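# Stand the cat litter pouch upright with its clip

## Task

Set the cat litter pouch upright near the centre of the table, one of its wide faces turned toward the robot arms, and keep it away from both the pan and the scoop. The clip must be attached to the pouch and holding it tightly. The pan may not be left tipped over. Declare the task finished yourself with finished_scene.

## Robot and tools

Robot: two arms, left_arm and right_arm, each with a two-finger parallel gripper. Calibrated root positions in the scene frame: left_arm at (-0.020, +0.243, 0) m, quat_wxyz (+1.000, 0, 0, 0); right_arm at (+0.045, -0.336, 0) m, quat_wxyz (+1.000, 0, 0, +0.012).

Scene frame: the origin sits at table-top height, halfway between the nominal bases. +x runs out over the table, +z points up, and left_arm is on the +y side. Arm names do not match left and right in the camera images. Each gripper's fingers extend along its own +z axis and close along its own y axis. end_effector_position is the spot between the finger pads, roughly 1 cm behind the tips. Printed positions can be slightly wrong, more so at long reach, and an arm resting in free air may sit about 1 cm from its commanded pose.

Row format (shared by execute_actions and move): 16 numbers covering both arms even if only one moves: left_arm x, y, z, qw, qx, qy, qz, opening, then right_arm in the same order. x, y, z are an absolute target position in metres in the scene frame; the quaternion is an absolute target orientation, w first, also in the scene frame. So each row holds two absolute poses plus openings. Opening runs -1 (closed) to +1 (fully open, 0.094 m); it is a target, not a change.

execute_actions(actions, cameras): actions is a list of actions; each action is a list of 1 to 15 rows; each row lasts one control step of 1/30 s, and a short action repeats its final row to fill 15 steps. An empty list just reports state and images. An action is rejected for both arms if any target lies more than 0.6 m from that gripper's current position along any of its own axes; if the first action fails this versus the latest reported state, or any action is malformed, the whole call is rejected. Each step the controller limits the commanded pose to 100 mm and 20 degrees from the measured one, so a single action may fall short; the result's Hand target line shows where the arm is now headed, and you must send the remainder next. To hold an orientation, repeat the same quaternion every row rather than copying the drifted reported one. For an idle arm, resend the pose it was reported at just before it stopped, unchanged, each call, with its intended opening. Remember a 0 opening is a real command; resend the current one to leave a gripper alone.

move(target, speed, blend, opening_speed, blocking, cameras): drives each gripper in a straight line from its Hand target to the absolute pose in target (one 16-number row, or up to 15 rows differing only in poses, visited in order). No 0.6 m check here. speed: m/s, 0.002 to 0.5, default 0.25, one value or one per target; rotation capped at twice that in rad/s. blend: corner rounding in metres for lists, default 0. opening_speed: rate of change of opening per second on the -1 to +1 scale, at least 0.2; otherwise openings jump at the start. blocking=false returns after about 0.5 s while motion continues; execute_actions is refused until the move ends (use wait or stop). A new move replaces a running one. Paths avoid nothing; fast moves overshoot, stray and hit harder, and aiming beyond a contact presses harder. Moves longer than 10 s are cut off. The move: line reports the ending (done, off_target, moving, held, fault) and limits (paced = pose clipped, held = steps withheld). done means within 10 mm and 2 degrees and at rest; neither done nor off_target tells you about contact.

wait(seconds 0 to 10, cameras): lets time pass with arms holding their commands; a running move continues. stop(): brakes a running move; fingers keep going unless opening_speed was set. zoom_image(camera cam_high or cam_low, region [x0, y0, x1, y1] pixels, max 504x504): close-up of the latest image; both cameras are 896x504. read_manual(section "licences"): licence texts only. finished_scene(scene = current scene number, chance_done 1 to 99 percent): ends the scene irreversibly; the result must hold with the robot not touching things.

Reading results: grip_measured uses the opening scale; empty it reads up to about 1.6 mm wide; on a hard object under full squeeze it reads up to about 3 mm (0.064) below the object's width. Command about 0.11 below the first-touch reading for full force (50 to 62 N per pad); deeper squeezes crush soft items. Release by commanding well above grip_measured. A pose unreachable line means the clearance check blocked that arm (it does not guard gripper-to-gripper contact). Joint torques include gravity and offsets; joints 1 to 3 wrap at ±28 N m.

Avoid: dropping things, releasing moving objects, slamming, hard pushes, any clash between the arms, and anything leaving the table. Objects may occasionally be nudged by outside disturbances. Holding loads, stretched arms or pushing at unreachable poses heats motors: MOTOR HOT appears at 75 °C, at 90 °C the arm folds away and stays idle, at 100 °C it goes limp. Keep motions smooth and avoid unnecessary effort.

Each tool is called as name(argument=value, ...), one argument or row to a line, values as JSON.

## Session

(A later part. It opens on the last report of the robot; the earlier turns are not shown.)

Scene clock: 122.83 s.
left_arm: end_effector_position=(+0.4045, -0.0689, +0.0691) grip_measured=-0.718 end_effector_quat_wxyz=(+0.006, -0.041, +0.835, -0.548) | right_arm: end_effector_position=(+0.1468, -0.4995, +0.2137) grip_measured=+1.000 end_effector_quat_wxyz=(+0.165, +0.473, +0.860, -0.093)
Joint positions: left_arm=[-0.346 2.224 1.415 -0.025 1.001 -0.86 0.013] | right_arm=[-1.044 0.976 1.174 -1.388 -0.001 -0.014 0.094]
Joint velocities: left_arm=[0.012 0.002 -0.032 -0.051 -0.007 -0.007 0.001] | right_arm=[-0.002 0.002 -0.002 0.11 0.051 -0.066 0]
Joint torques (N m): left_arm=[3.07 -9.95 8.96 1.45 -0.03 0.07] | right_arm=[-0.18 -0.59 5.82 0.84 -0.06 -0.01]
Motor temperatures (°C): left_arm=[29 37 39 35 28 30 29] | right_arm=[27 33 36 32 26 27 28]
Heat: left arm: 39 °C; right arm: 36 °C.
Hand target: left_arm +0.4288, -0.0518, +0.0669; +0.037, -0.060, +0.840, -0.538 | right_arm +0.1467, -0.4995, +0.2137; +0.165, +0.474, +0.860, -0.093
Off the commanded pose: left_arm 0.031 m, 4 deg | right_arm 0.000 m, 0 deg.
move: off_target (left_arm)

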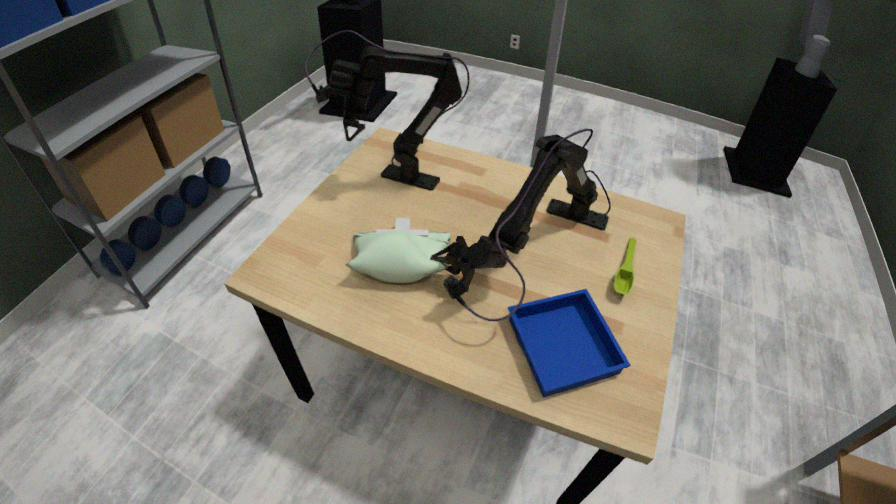

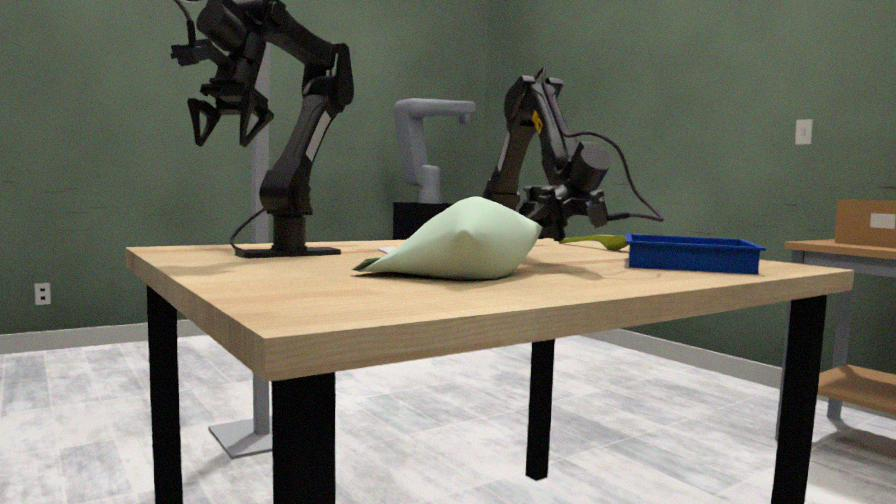

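move(
  target=[0.485, 0.020, 0.066, 0.05616, -0.08816, 0.83878, -0.53436, -1.0, 0.1467, -0.4995, 0.2137, 0.165, 0.474, 0.860, -0.093, 1.0],
  speed=0.04,
  cameras=["cam_high", "cam_low"],
)

zoom_image(
  camera="cam_high",
  region=[330, 200, 510, 310],
)

Scene clock: 125.83 s.
left_arm: end_effector_position=(+0.4573, -0.0025, +0.0700) grip_measured=-0.721 end_effector_quat_wxyz=(+0.015, -0.073, +0.830, -0.553) | right_arm: end_effector_position=(+0.1468, -0.4995, +0.2137) grip_measured=+1.000 end_effector_quat_wxyz=(+0.165, +0.473, +0.860, -0.093)
Joint positions: left_arm=[-0.179 2.325 1.616 -0.26 1.081 -0.723 0.013] | right_arm=[-1.044 0.976 1.174 -1.388 -0.001 -0.014 0.094]
Joint velocities: left_arm=[0.012 -0.022 0.007 -0.051 0.007 0.022 -0.001] | right_arm=[-0.007 0.002 -0.017 -0.007 -0.007 0.095 0]
Joint torques (N m): left_arm=[3.28 -10.55 9.58 1.5 -0.22 -0.02] | right_arm=[-0.31 -0.81 5.97 0.84 -0.01 0]
Motor temperatures (°C): left_arm=[29 38 40 35 28 30 29] | right_arm=[27 33 36 32 26 27 28]
Heat: left arm: 40 °C; right arm: 36 °C.
Hand target: left_arm +0.4834, +0.0200, +0.0672; +0.057, -0.089, +0.836, -0.538 | right_arm +0.1467, -0.4995, +0.2137; +0.165, +0.474, +0.860, -0.093
Off the commanded pose: left_arm 0.036 m, 6 deg | right_arm 0.000 m, 0 deg.
move: off_target (left_arm)

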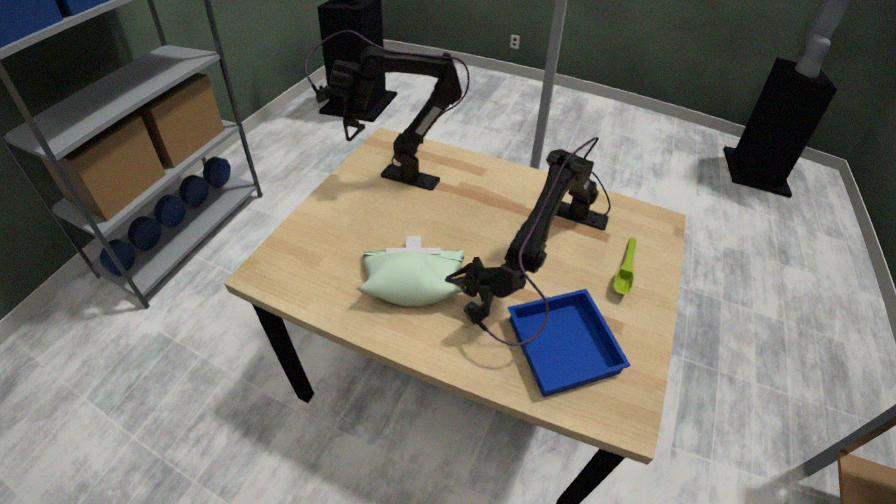

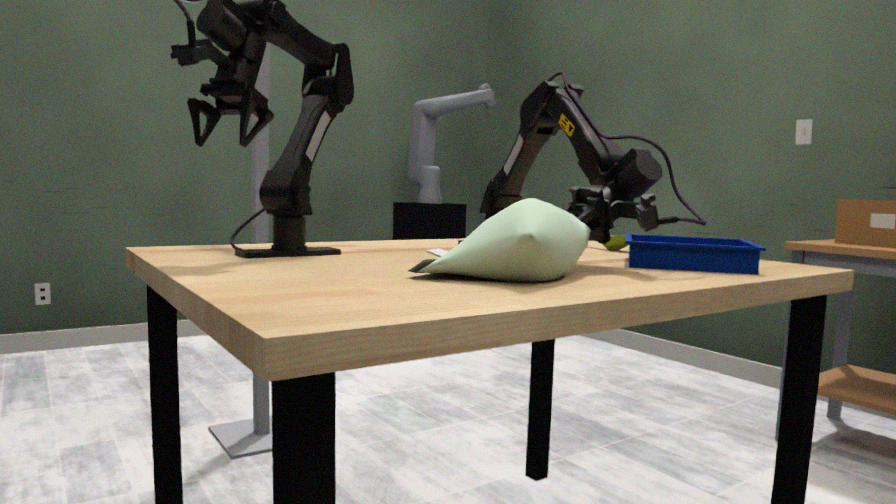

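Scaled by 2.800.

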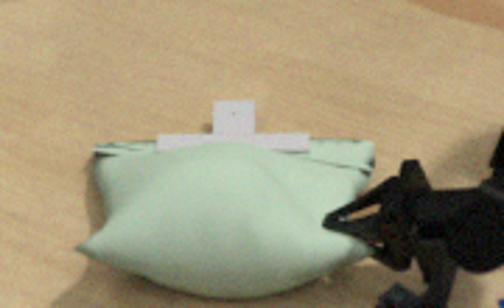

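zoom_image(
  camera="cam_low",
  region=[390, 190, 630, 300],
)

zoom_image(
  camera="cam_high",
  region=[350, 225, 430, 275],
)

Scaled by 2.100.

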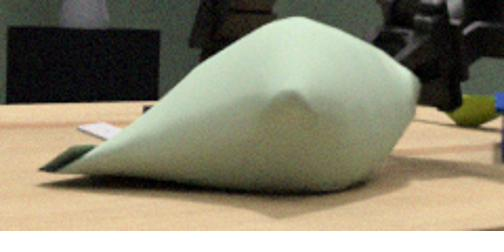

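Scaled by 6.300.

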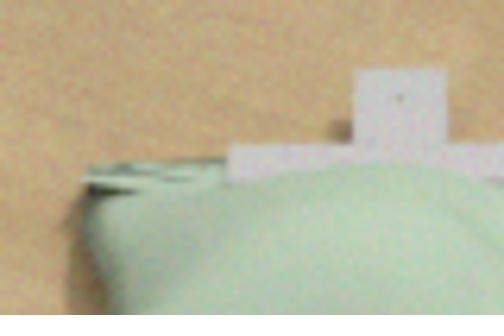

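move(
  target=[0.4573, -0.0025, 0.066, 0.03748, -0.05884, 0.84134, -0.53599, -1.0, 0.1467, -0.4995, 0.2137, 0.165, 0.474, 0.860, -0.093, 1.0],
  speed=0.05,
  cameras=[],
)

move(
  target=[0.4573, -0.0025, 0.066, 0.03748, -0.05884, 0.84134, -0.53599, 0.3, 0.1467, -0.4995, 0.2137, 0.165, 0.474, 0.860, -0.093, 1.0],
  speed=0.05,
  opening_speed=0.6,
  cameras=["cam_high", "cam_low"],
)

Scene clock: 130.60 s.
left_arm: end_effector_position=(+0.4548, -0.0048, +0.0687) grip_measured=-0.724 end_effector_quat_wxyz=(+0.022, -0.056, +0.832, -0.552) | right_arm: end_effector_position=(+0.1468, -0.4995, +0.2137) grip_measured=+1.000 end_effector_quat_wxyz=(+0.165, +0.473, +0.860, -0.093)
Joint positions: left_arm=[-0.184 2.325 1.613 -0.264 1.08 -0.683 0.013] | right_arm=[-1.044 0.976 1.174 -1.388 -0.001 -0.014 0.094]
Joint velocities: left_arm=[-0.007 -0.022 0.027 -0.022 -0.051 0.007 0.001] | right_arm=[0.007 0.002 -0.017 0.007 -0.066 -0.051 0]
Joint torques (N m): left_arm=[-0.29 -12.93 5.3 1.31 -0.13 0.09] | right_arm=[-0.13 -0.69 5.74 0.81 -0.01 -0.01]
Motor temperatures (°C): left_arm=[29 38 40 35 28 30 29] | right_arm=[27 33 36 32 26 27 28]
Heat: left arm: 40 °C; right arm: 36 °C.
Hand target: left_arm +0.4572, -0.0023, +0.0660; +0.037, -0.059, +0.841, -0.536 | right_arm +0.1467, -0.4995, +0.2137; +0.165, +0.474, +0.860, -0.093
Off the commanded pose: left_arm 0.004 m, 3 deg | right_arm 0.000 m, 0 deg.
move: off_target (left_arm)
No camera images: "cameras" was empty.

Scene clock: 132.97 s.
left_arm: end_effector_position=(+0.4585, -0.0012, +0.0611) grip_measured=+0.299 end_effector_quat_wxyz=(+0.031, -0.066, +0.842, -0.535) | right_arm: end_effector_position=(+0.1468, -0.4995, +0.2137) grip_measured=+1.000 end_effector_quat_wxyz=(+0.165, +0.473, +0.860, -0.093)
Joint positions: left_arm=[-0.184 2.325 1.609 -0.265 1.032 -0.682 0.061] | right_arm=[-1.044 0.976 1.174 -1.388 -0.001 -0.014 0.094]
Joint velocities: left_arm=[-0.017 -0.007 -0.027 0.007 -0.051 0.007 0] | right_arm=[0.012 -0.007 0.012 0.007 0.037 0.022 0]
Joint torques (N m): left_arm=[-0.01 -13.08 5.46 1.37 0.45 0.07] | right_arm=[-0.09 -0.91 5.7 0.83 -0.08 0]
Motor temperatures (°C): left_arm=[29 38 40 35 28 30 29] | right_arm=[27 33 36 32 26 27 28]
Heat: left arm: 40 °C; right arm: 36 °C.
Hand target: left_arm +0.4573, -0.0026, +0.0659; +0.038, -0.059, +0.841, -0.536 | right_arm +0.1467, -0.4995, +0.2137; +0.165, +0.474, +0.860, -0.093
Off the commanded pose: left_arm 0.005 m, 1 deg | right_arm 0.000 m, 0 deg.
move: done

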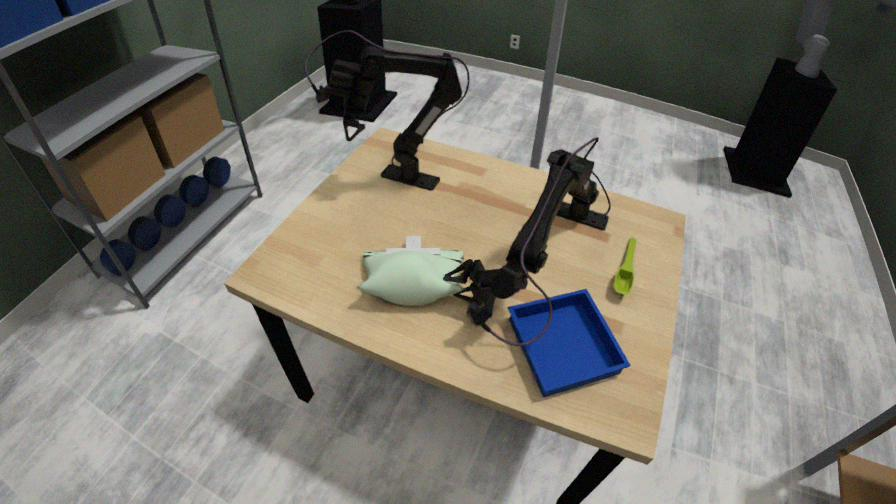

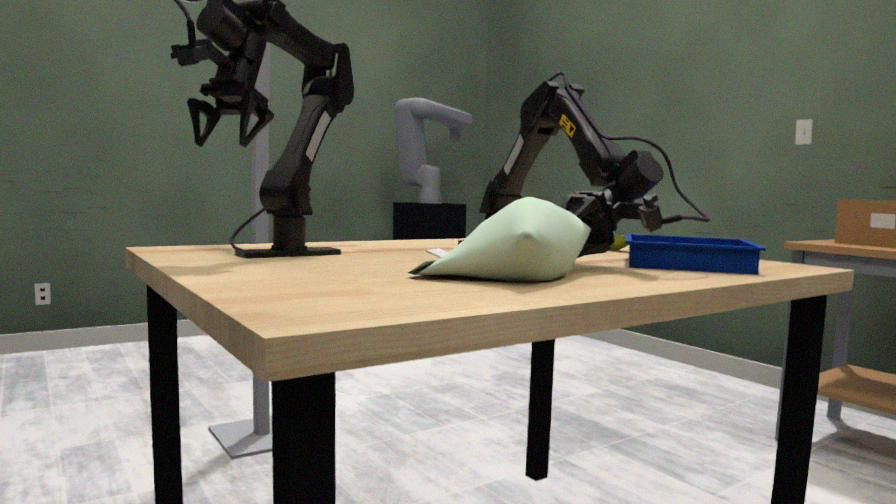

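move(
  target=[
    [0.450, 0.070, 0.090, 0.0328, -0.05149, 0.84182, -0.5363, 0.3, 0.1467, -0.4995, 0.2137, 0.165, 0.474, 0.860, -0.093, 1.0],
    [0.400, 0.095, 0.150, 0.0328, -0.05149, 0.84182, -0.5363, 0.3, 0.1467, -0.4995, 0.2137, 0.165, 0.474, 0.860, -0.093, 1.0],
    [0.285, 0.060, 0.110, 0.1215, -0.1801, 0.80918, -0.54579, 0.3, 0.1467, -0.4995, 0.2137, 0.165, 0.474, 0.860, -0.093, 1.0],
  ],
  speed=[0.1, 0.2, 0.2],
  blend=[0.02, 0.02, 0],
  cameras=["cam_high"],
)

zoom_image(
  camera="cam_high",
  region=[345, 220, 505, 320],
)

Scene clock: 138.53 s.
left_arm: end_effector_position=(+0.2881, +0.0619, +0.1084) grip_measured=+0.299 end_effector_quat_wxyz=(+0.114, -0.184, +0.809, -0.546) | right_arm: end_effector_position=(+0.1468, -0.4995, +0.2137) grip_measured=+1.000 end_effector_quat_wxyz=(+0.165, +0.473, +0.860, -0.093)
Joint positions: left_arm=[-0.132 1.466 0.526 0.286 0.901 -1.047 0.061] | right_arm=[-1.044 0.976 1.174 -1.388 -0.001 -0.014 0.094]
Joint velocities: left_arm=[0.012 0.002 -0.002 -0.037 -0.022 -0.037 -0.001] | right_arm=[-0.007 -0.002 0.017 0.022 -0.051 -0.037 0]
Joint torques (N m): left_arm=[-0.68 -5.63 5.27 1.79 0.25 -0.01] | right_arm=[-0.44 -0.53 6 0.81 -0.02 0]
Motor temperatures (°C): left_arm=[29 38 39 35 28 30 29] | right_arm=[27 33 36 32 26 27 28]
Heat: left arm: 39 °C; right arm: 36 °C.
Hand target: left_arm +0.2859, +0.0606, +0.1104; +0.120, -0.178, +0.809, -0.547 | right_arm +0.1467, -0.4995, +0.2137; +0.165, +0.474, +0.860, -0.093
Off the commanded pose: left_arm 0.004 m, 1 deg | right_arm 0.000 m, 0 deg.
move: done
Images, in order (width x height): cam_high 896x504.

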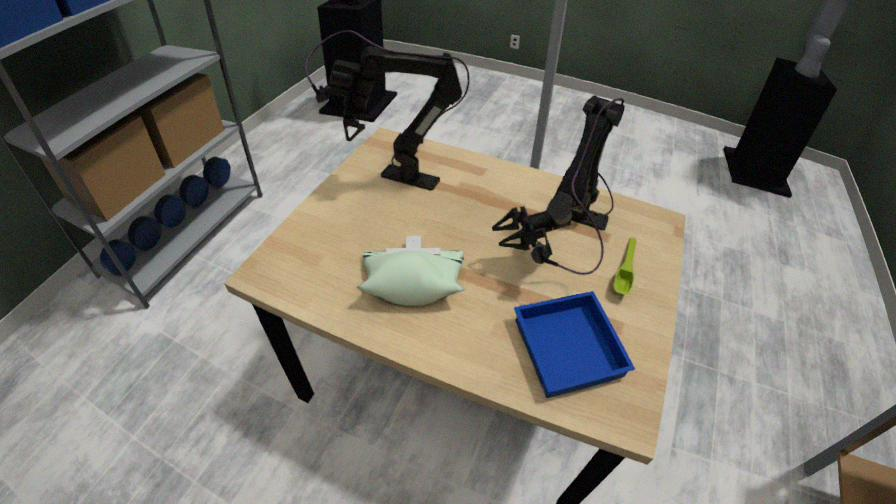

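Scaled by 3.150.

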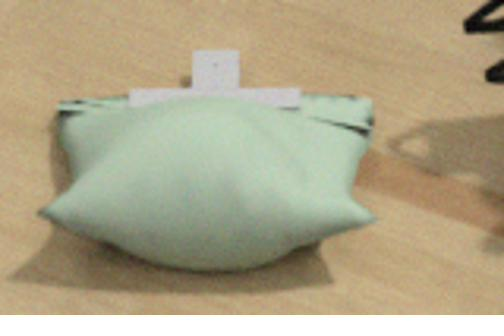

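zoom_image(
  camera="cam_high",
  region=[430, 235, 480, 275],
)

zoom_image(
  camera="cam_low",
  region=[400, 190, 660, 290],
)

Scaled by 10.080.

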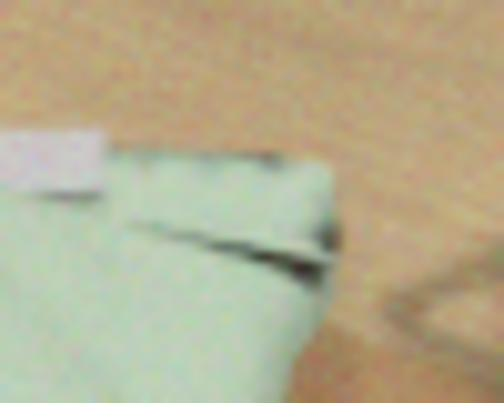

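This scene's latest camera images include none from cam_low. They are from: cam_high. cam_low's image comes with the result of a call that names it in "cameras".

move(
  target=[0.298, 0.034, 0.050, 0.08748, -0.12969, 0.81884, -0.55231, -0.15, 0.1467, -0.4995, 0.2137, 0.165, 0.474, 0.860, -0.093, 1.0],
  speed=0.12,
  cameras=["cam_high", "cam_low"],
)

zoom_image(
  camera="cam_high",
  region=[430, 215, 530, 295],
)

zoom_image(
  camera="cam_low",
  region=[400, 160, 660, 290],
)

Scene clock: 141.53 s.
left_arm: end_effector_position=(+0.2929, +0.0382, +0.0466) grip_measured=-0.149 end_effector_quat_wxyz=(+0.082, -0.145, +0.822, -0.545) | right_arm: end_effector_position=(+0.1468, -0.4995, +0.2137) grip_measured=+1.000 end_effector_quat_wxyz=(+0.165, +0.473, +0.860, -0.093)
Joint positions: left_arm=[-0.189 1.792 0.542 0.534 0.93 -0.987 0.04] | right_arm=[-1.044 0.976 1.174 -1.388 -0.001 -0.014 0.094]
Joint velocities: left_arm=[-0.012 -0.002 0.022 -0.022 -0.007 -0.125 -0.001] | right_arm=[0.002 0.002 -0.007 -0.022 0.022 0.007 0]
Joint torques (N m): left_arm=[-0.24 -5.03 6.38 1.75 0.48 0.17] | right_arm=[-0.18 -0.64 5.71 0.84 -0.05 -0.02]
Motor temperatures (°C): left_arm=[29 37 38 35 28 30 29] | right_arm=[27 33 36 32 26 27 28]
Heat: left arm: 38 °C; right arm: 36 °C.
Hand target: left_arm +0.2968, +0.0346, +0.0500; +0.087, -0.130, +0.820, -0.551 | right_arm +0.1467, -0.4995, +0.2137; +0.165, +0.474, +0.860, -0.093
Off the commanded pose: left_arm 0.007 m, 2 deg | right_arm 0.000 m, 0 deg.
move: done

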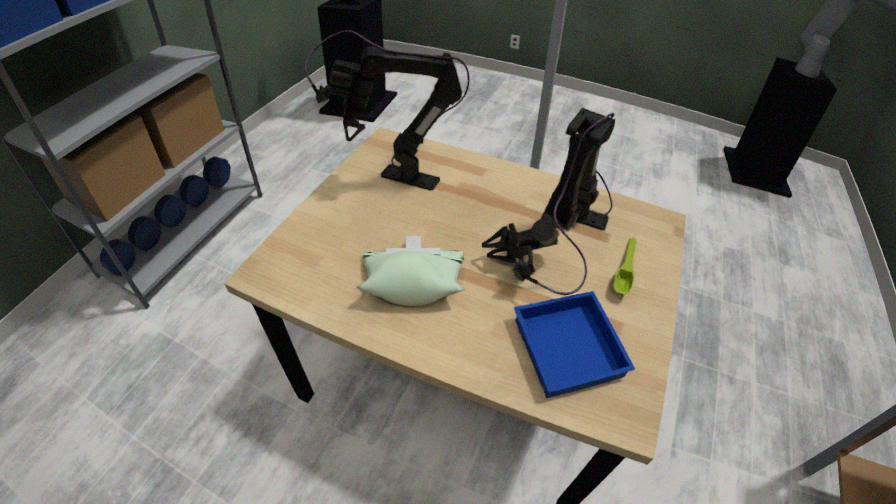

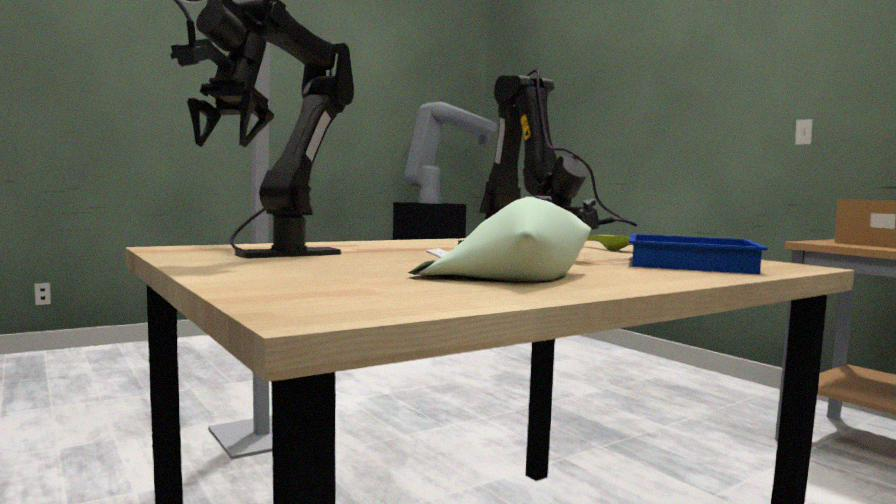

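Scaled by 5.040.

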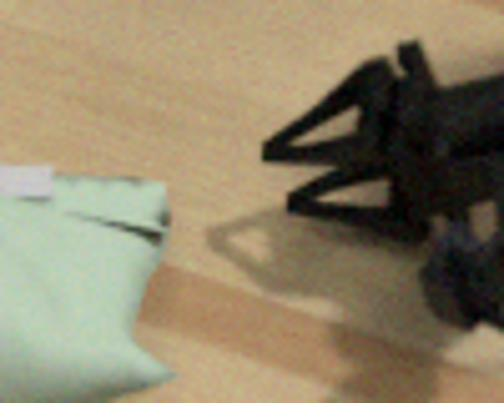

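Scaled by 1.938.

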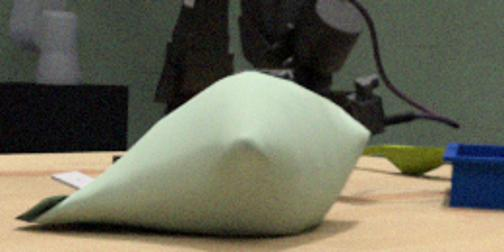

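move(
  target=[0.300, 0.028, 0.030, 0.08748, -0.12969, 0.81884, -0.55231, -0.15, 0.1467, -0.4995, 0.2137, 0.165, 0.474, 0.860, -0.093, 1.0],
  speed=0.06,
  cameras=["cam_high"],
)

Scene clock: 143.10 s.
left_arm: end_effector_position=(+0.2950, +0.0309, +0.0294) grip_measured=-0.149 end_effector_quat_wxyz=(+0.082, -0.136, +0.820, -0.550) | right_arm: end_effector_position=(+0.1468, -0.4995, +0.2137) grip_measured=+1.000 end_effector_quat_wxyz=(+0.165, +0.473, +0.860, -0.093)
Joint positions: left_arm=[-0.208 1.897 0.542 0.663 0.931 -1 0.04] | right_arm=[-1.044 0.976 1.174 -1.388 -0.001 -0.014 0.094]
Joint velocities: left_arm=[-0.017 0.007 -0.012 -0.037 -0.007 0.007 0] | right_arm=[0.002 -0.002 -0.017 -0.051 0.037 -0.066 0]
Joint torques (N m): left_arm=[-0.4 -5.41 5.59 1.68 0.3 0.06] | right_arm=[-0.16 -0.8 5.91 0.82 -0.09 -0.04]
Motor temperatures (°C): left_arm=[29 37 38 35 28 30 29] | right_arm=[27 33 36 32 26 27 28]
Heat: left arm: 38 °C; right arm: 36 °C.
Hand target: left_arm +0.2996, +0.0282, +0.0298; +0.087, -0.129, +0.819, -0.552 | right_arm +0.1467, -0.4995, +0.2137; +0.165, +0.474, +0.860, -0.093
Off the commanded pose: left_arm 0.006 m, 1 deg | right_arm 0.000 m, 0 deg.
move: done
Images, in order (width x height): cam_high 896x504.

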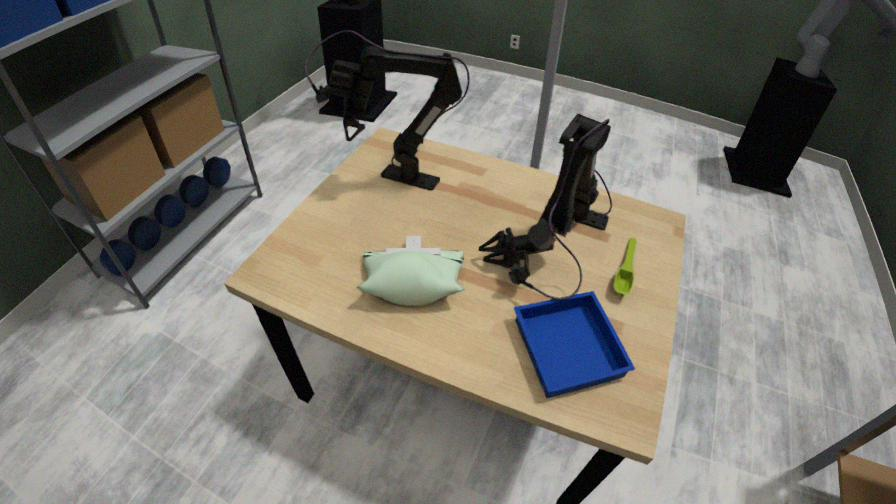

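move(
  target=[0.322, -0.035, 0.0285, 0.08748, -0.12969, 0.81884, -0.55231, -0.15, 0.1467, -0.4995, 0.2137, 0.165, 0.474, 0.860, -0.093, 1.0],
  speed=0.05,
  cameras=["cam_high", "cam_low"],
)

zoom_image(
  camera="cam_high",
  region=[420, 215, 520, 295],
)

zoom_image(
  camera="cam_low",
  region=[400, 160, 660, 290],
)

Scene clock: 145.17 s.
left_arm: end_effector_position=(+0.3164, -0.0311, +0.0266) grip_measured=-0.149 end_effector_quat_wxyz=(+0.081, -0.134, +0.822, -0.547) | right_arm: end_effector_position=(+0.1468, -0.4995, +0.2137) grip_measured=+1.000 end_effector_quat_wxyz=(+0.165, +0.473, +0.860, -0.093)
Joint positions: left_arm=[-0.391 2.013 0.687 0.747 0.783 -1.153 0.04] | right_arm=[-1.044 0.976 1.174 -1.388 -0.001 -0.014 0.094]
Joint velocities: left_arm=[0.002 -0.017 0.017 -0.007 0.007 -0.037 -0.001] | right_arm=[-0.007 0.007 -0.002 0.007 -0.022 0.022 0]
Joint torques (N m): left_arm=[-0.39 -6.49 6.06 1.96 0.1 0.05] | right_arm=[-0.08 -0.8 5.93 0.87 -0.05 -0.01]
Motor temperatures (°C): left_arm=[29 36 38 36 28 30 29] | right_arm=[27 33 36 32 26 27 28]
Heat: left arm: 38 °C; right arm: 36 °C.
Hand target: left_arm +0.3214, -0.0345, +0.0268; +0.088, -0.129, +0.821, -0.549 | right_arm +0.1467, -0.4995, +0.2137; +0.165, +0.474, +0.860, -0.093
Off the commanded pose: left_arm 0.007 m, 1 deg | right_arm 0.000 m, 0 deg.
move: done

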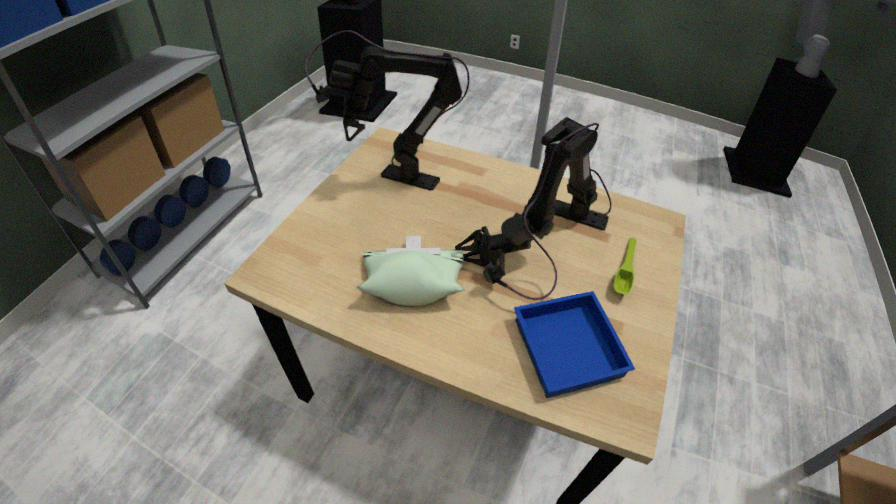

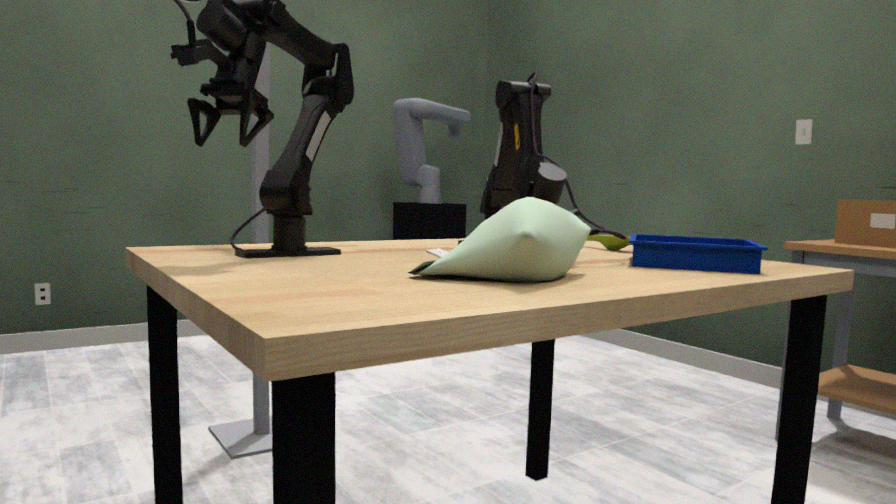

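Scaled by 5.040.

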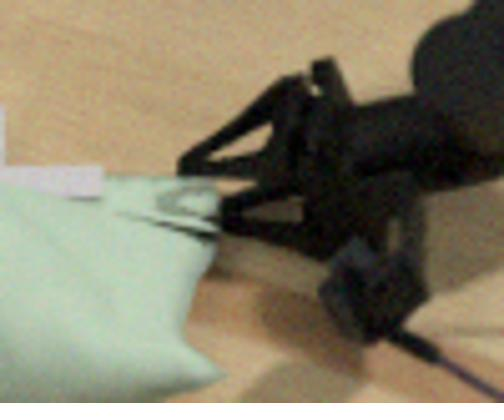

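Scaled by 1.938.

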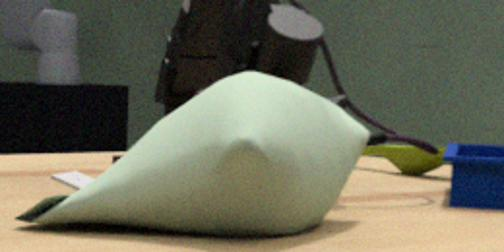

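move(
  target=[0.331, -0.059, 0.0285, 0.08748, -0.12969, 0.81884, -0.55231, -0.15, 0.1467, -0.4995, 0.2137, 0.165, 0.474, 0.860, -0.093, 1.0],
  speed=0.04,
  cameras=["cam_high", "cam_low"],
)

zoom_image(
  camera="cam_high",
  region=[420, 215, 520, 295],
)

zoom_image(
  camera="cam_low",
  region=[400, 160, 660, 290],
)

Scene clock: 146.53 s.
left_arm: end_effector_position=(+0.3258, -0.0535, +0.0269) grip_measured=-0.149 end_effector_quat_wxyz=(+0.080, -0.136, +0.821, -0.548) | right_arm: end_effector_position=(+0.1468, -0.4995, +0.2137) grip_measured=+1.000 end_effector_quat_wxyz=(+0.165, +0.473, +0.860, -0.093)
Joint positions: left_arm=[-0.444 2.055 0.758 0.748 0.738 -1.2 0.04] | right_arm=[-1.044 0.976 1.174 -1.388 -0.001 -0.014 0.094]
Joint velocities: left_arm=[-0.012 -0.002 -0.012 0.022 -0.051 -0.022 0] | right_arm=[-0.002 0.007 -0.002 -0.066 0.007 0.022 0]
Joint torques (N m): left_arm=[-0.57 -6.67 6.56 1.93 0.14 0.05] | right_arm=[-0.21 -0.84 5.85 0.83 -0.08 -0.02]
Motor temperatures (°C): left_arm=[29 36 38 36 28 30 29] | right_arm=[27 33 36 32 26 27 28]
Heat: left arm: 38 °C; right arm: 36 °C.
Hand target: left_arm +0.3306, -0.0590, +0.0281; +0.088, -0.129, +0.819, -0.552 | right_arm +0.1467, -0.4995, +0.2137; +0.165, +0.474, +0.860, -0.093
Off the commanded pose: left_arm 0.008 m, 1 deg | right_arm 0.000 m, 0 deg.
move: done

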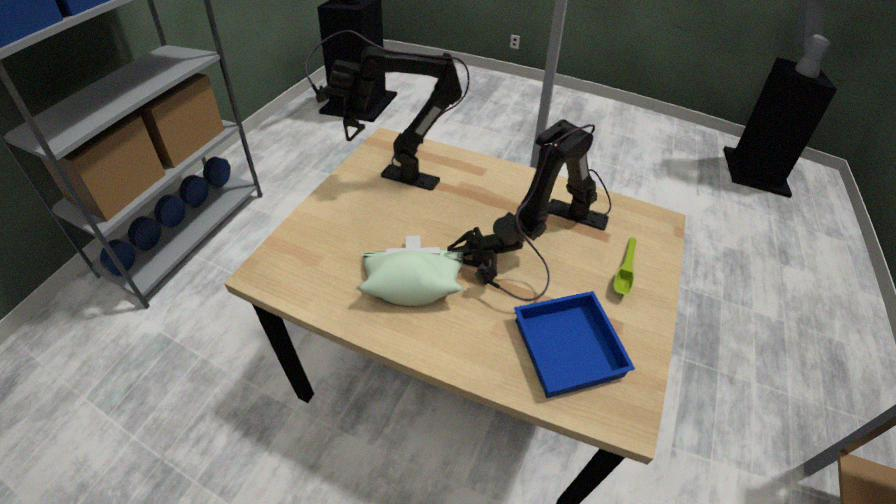

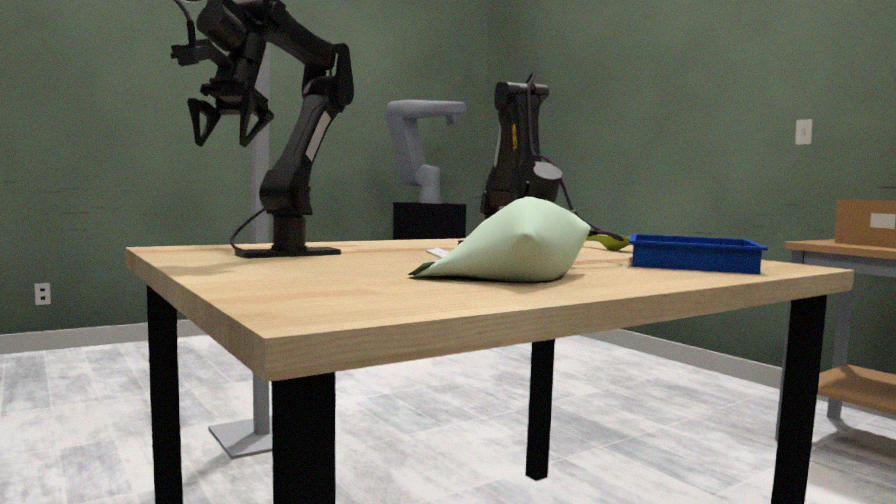

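Scaled by 5.040.

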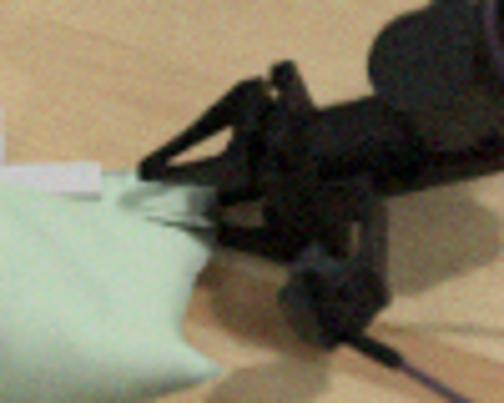

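Scaled by 1.938.

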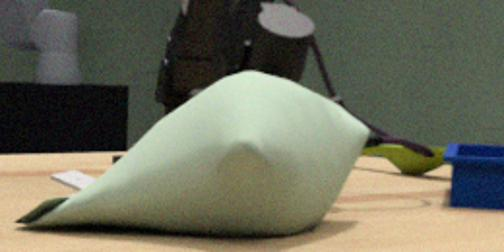

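move(
  target=[0.331, -0.059, 0.0285, 0.08748, -0.12969, 0.81884, -0.55231, -1.0, 0.1467, -0.4995, 0.2137, 0.165, 0.474, 0.860, -0.093, 1.0],
  speed=0.04,
  opening_speed=0.4,
  cameras=["cam_high", "cam_low"],
)

zoom_image(
  camera="cam_high",
  region=[420, 215, 520, 295],
)

Scene clock: 149.03 s.
left_arm: end_effector_position=(+0.3262, -0.0526, +0.0234) grip_measured=-0.984 end_effector_quat_wxyz=(+0.078, -0.142, +0.823, -0.545) | right_arm: end_effector_position=(+0.1468, -0.4995, +0.2137) grip_measured=+1.000 end_effector_quat_wxyz=(+0.165, +0.473, +0.860, -0.093)
Joint positions: left_arm=[-0.444 2.061 0.758 0.745 0.731 -1.204 0.001] | right_arm=[-1.044 0.976 1.174 -1.388 -0.001 -0.014 0.094]
Joint velocities: left_arm=[-0.012 -0.032 -0.012 0.037 -0.007 -0.007 0] | right_arm=[-0.002 -0.017 -0.002 -0.022 -0.022 0.022 0]
Joint torques (N m): left_arm=[-0.58 -7.51 6.65 1.99 0.23 0.04] | right_arm=[-0.23 -0.65 6.05 0.86 -0.05 -0.02]
Motor temperatures (°C): left_arm=[29 36 38 36 28 30 29] | right_arm=[27 33 36 32 26 27 28]
Heat: left arm: 38 °C; right arm: 36 °C.
Hand target: left_arm +0.3307, -0.0589, +0.0284; +0.087, -0.130, +0.819, -0.552 | right_arm +0.1467, -0.4995, +0.2137; +0.165, +0.474, +0.860, -0.093
Off the commanded pose: left_arm 0.010 m, 2 deg | right_arm 0.000 m, 0 deg.
move: done

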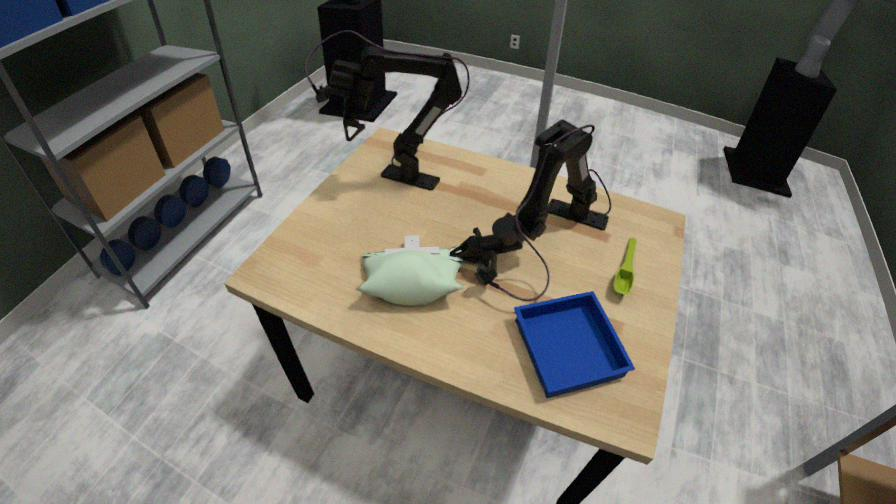

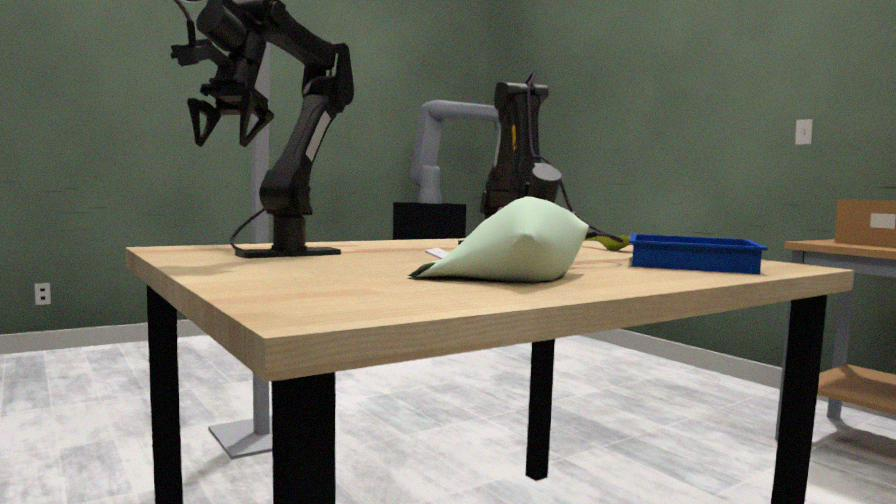

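Scaled by 5.040.

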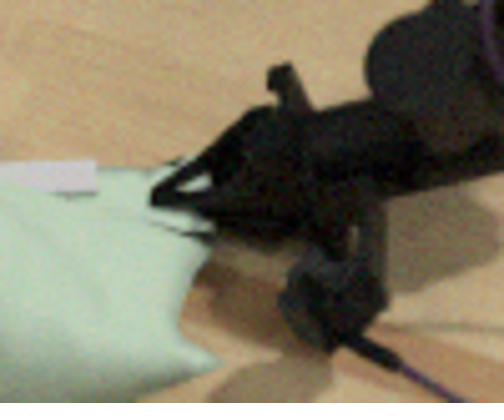

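move(
  target=[
    [0.328, -0.040, 0.055, 0.08748, -0.12969, 0.81884, -0.55231, -1.0, 0.1467, -0.4995, 0.2137, 0.165, 0.474, 0.860, -0.093, 1.0],
    [0.326, 0.020, 0.075, 0.08748, -0.12969, 0.81884, -0.55231, -1.0, 0.1467, -0.4995, 0.2137, 0.165, 0.474, 0.860, -0.093, 1.0],
  ],
  speed=[0.04, 0.04],
  blend=[0.01, 0],
  cameras=["cam_high", "cam_low"],
)

zoom_image(
  camera="cam_high",
  region=[345, 215, 545, 325],
)

zoom_image(
  camera="cam_low",
  region=[400, 160, 660, 290],
)

Scene clock: 152.50 s.
left_arm: end_effector_position=(+0.3181, +0.0124, +0.0563) grip_measured=-0.984 end_effector_quat_wxyz=(+0.054, -0.142, +0.825, -0.544) | right_arm: end_effector_position=(+0.1468, -0.4995, +0.2137) grip_measured=+1.000 end_effector_quat_wxyz=(+0.165, +0.473, +0.860, -0.093)
Joint positions: left_arm=[-0.246 1.855 0.715 0.412 0.923 -1.026 0.001] | right_arm=[-1.044 0.976 1.174 -1.388 -0.001 -0.014 0.094]
Joint velocities: left_arm=[-0.002 0.007 0.007 -0.022 -0.037 0.007 0] | right_arm=[0.002 -0.027 0.002 0.022 0.007 0.007 0]
Joint torques (N m): left_arm=[1.96 -11.18 4.97 1.78 0.35 0.07] | right_arm=[-0.03 -0.55 5.94 0.81 -0.05 -0.02]
Motor temperatures (°C): left_arm=[29 38 38 37 28 30 29] | right_arm=[27 33 36 32 26 27 28]
Heat: left arm: 38 °C; right arm: 36 °C.
Hand target: left_arm +0.3269, +0.0190, +0.0758; +0.087, -0.131, +0.817, -0.555 | right_arm +0.1467, -0.4995, +0.2137; +0.165, +0.474, +0.860, -0.093
Off the commanded pose: left_arm 0.022 m, 4 deg | right_arm 0.000 m, 0 deg.
move: off_target (left_arm)

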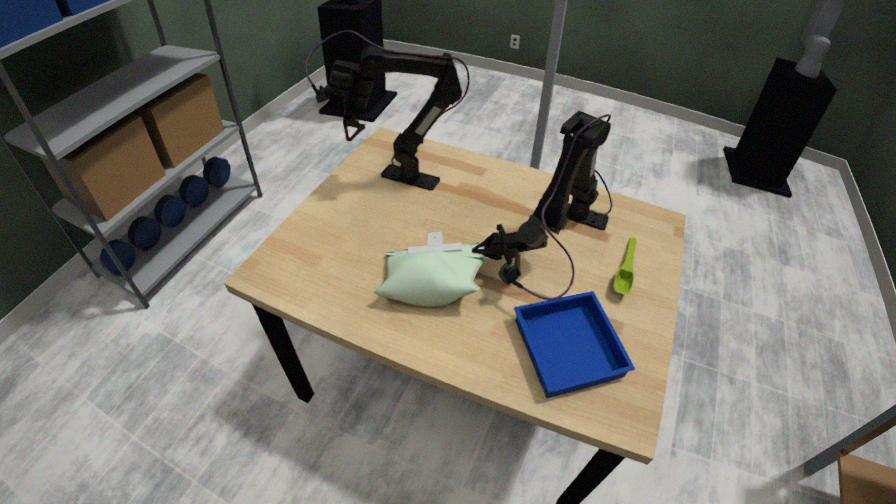

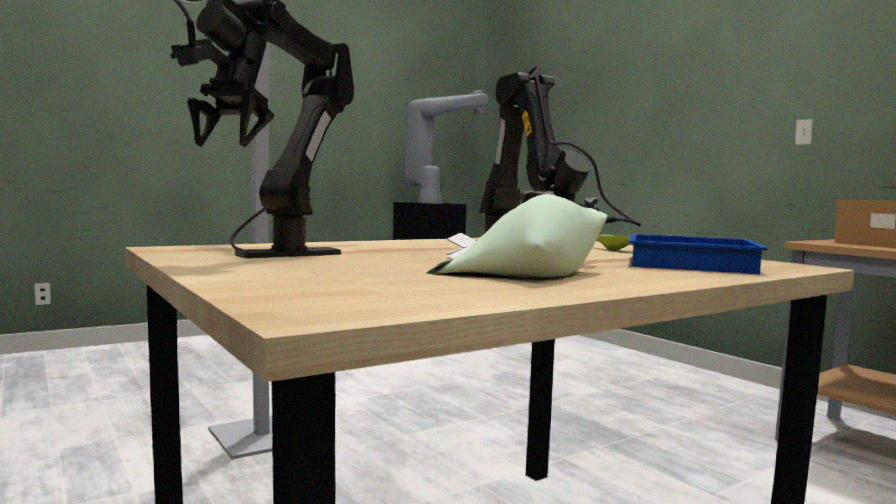

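Scaled by 2.520.

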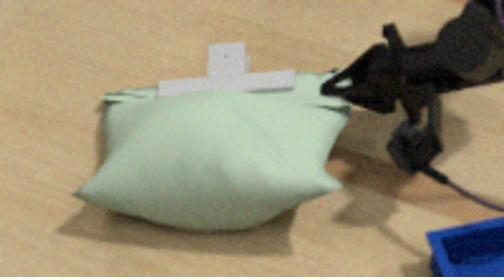

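Scaled by 1.938.

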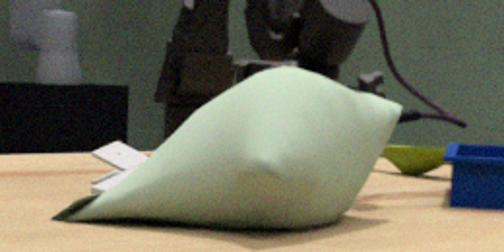

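move(
  target=[
    [0.324, 0.040, 0.090, 0.06527, -0.11304, 0.85862, -0.49572, -1.0, 0.1467, -0.4995, 0.2137, 0.165, 0.474, 0.860, -0.093, 1.0],
    [0.320, 0.082, 0.095, 0.06527, -0.11304, 0.85862, -0.49572, -1.0, 0.1467, -0.4995, 0.2137, 0.165, 0.474, 0.860, -0.093, 1.0],
  ],
  speed=[0.04, 0.04],
  blend=[0.01, 0],
  cameras=["cam_high", "cam_low"],
)

zoom_image(
  camera="cam_high",
  region=[345, 215, 545, 325],
)

zoom_image(
  camera="cam_low",
  region=[400, 160, 660, 290],
)

Scene clock: 156.50 s.
left_arm: end_effector_position=(+0.3049, +0.0762, +0.0687) grip_measured=-0.984 end_effector_quat_wxyz=(+0.026, -0.133, +0.865, -0.484) | right_arm: end_effector_position=(+0.1468, -0.4995, +0.2137) grip_measured=+1.000 end_effector_quat_wxyz=(+0.165, +0.473, +0.860, -0.093)
Joint positions: left_arm=[-0.066 1.74 0.858 -0.282 0.955 -0.583 0.001] | right_arm=[-1.044 0.976 1.174 -1.388 -0.001 -0.014 0.094]
Joint velocities: left_arm=[0.012 -0.017 -0.002 0.095 -0.007 -0.007 0] | right_arm=[-0.002 -0.007 0.002 -0.066 -0.037 0.007 0]
Joint torques (N m): left_arm=[1.95 -10.41 8.72 1.16 0.72 0.08] | right_arm=[-0.25 -0.64 5.72 0.82 -0.01 0]
Motor temperatures (°C): left_arm=[29 38 38 36 28 30 29] | right_arm=[27 33 36 32 26 27 28]
Heat: left arm: 38 °C; right arm: 36 °C.
Hand target: left_arm +0.3201, +0.0809, +0.0964; +0.067, -0.115, +0.856, -0.499 | right_arm +0.1467, -0.4995, +0.2137; +0.165, +0.474, +0.860, -0.093
Off the commanded pose: left_arm 0.031 m, 5 deg | right_arm 0.000 m, 0 deg.
move: off_target (left_arm)

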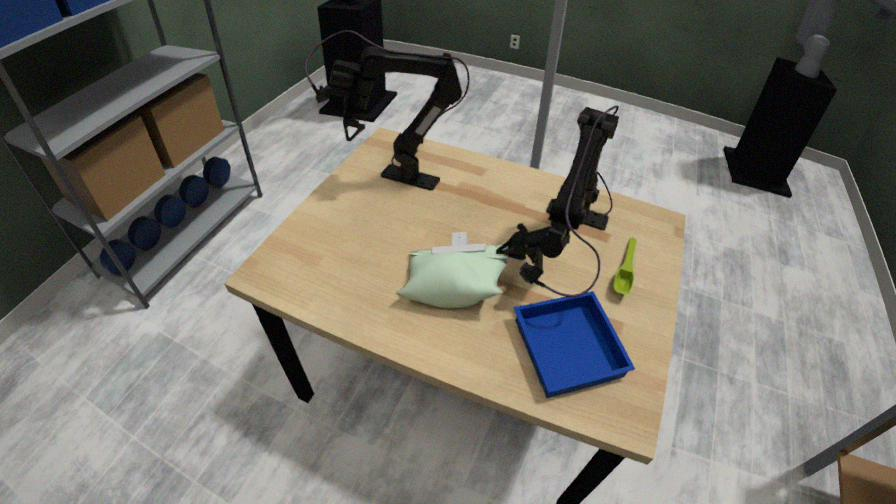

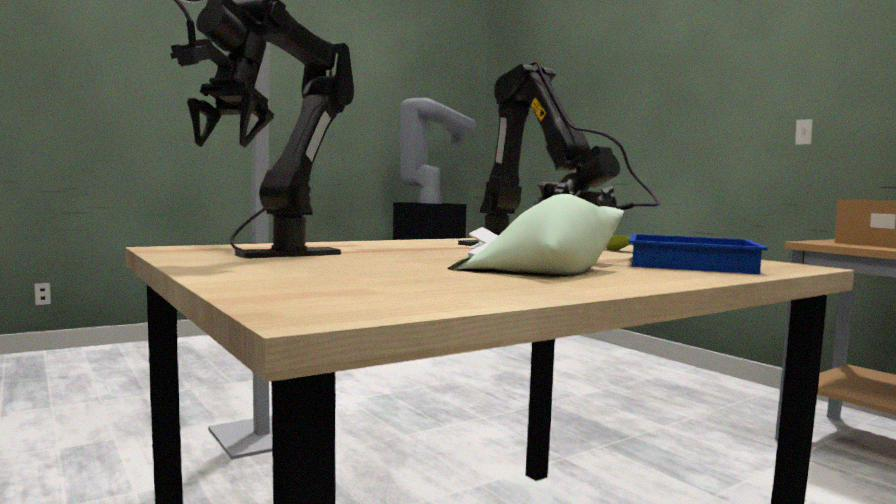

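Scaled by 2.520.

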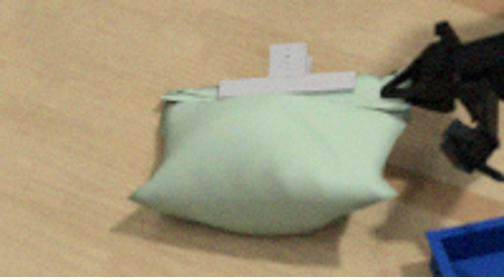

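Scaled by 1.938.

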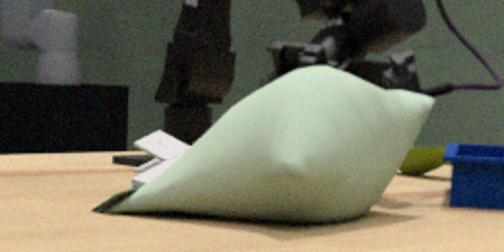

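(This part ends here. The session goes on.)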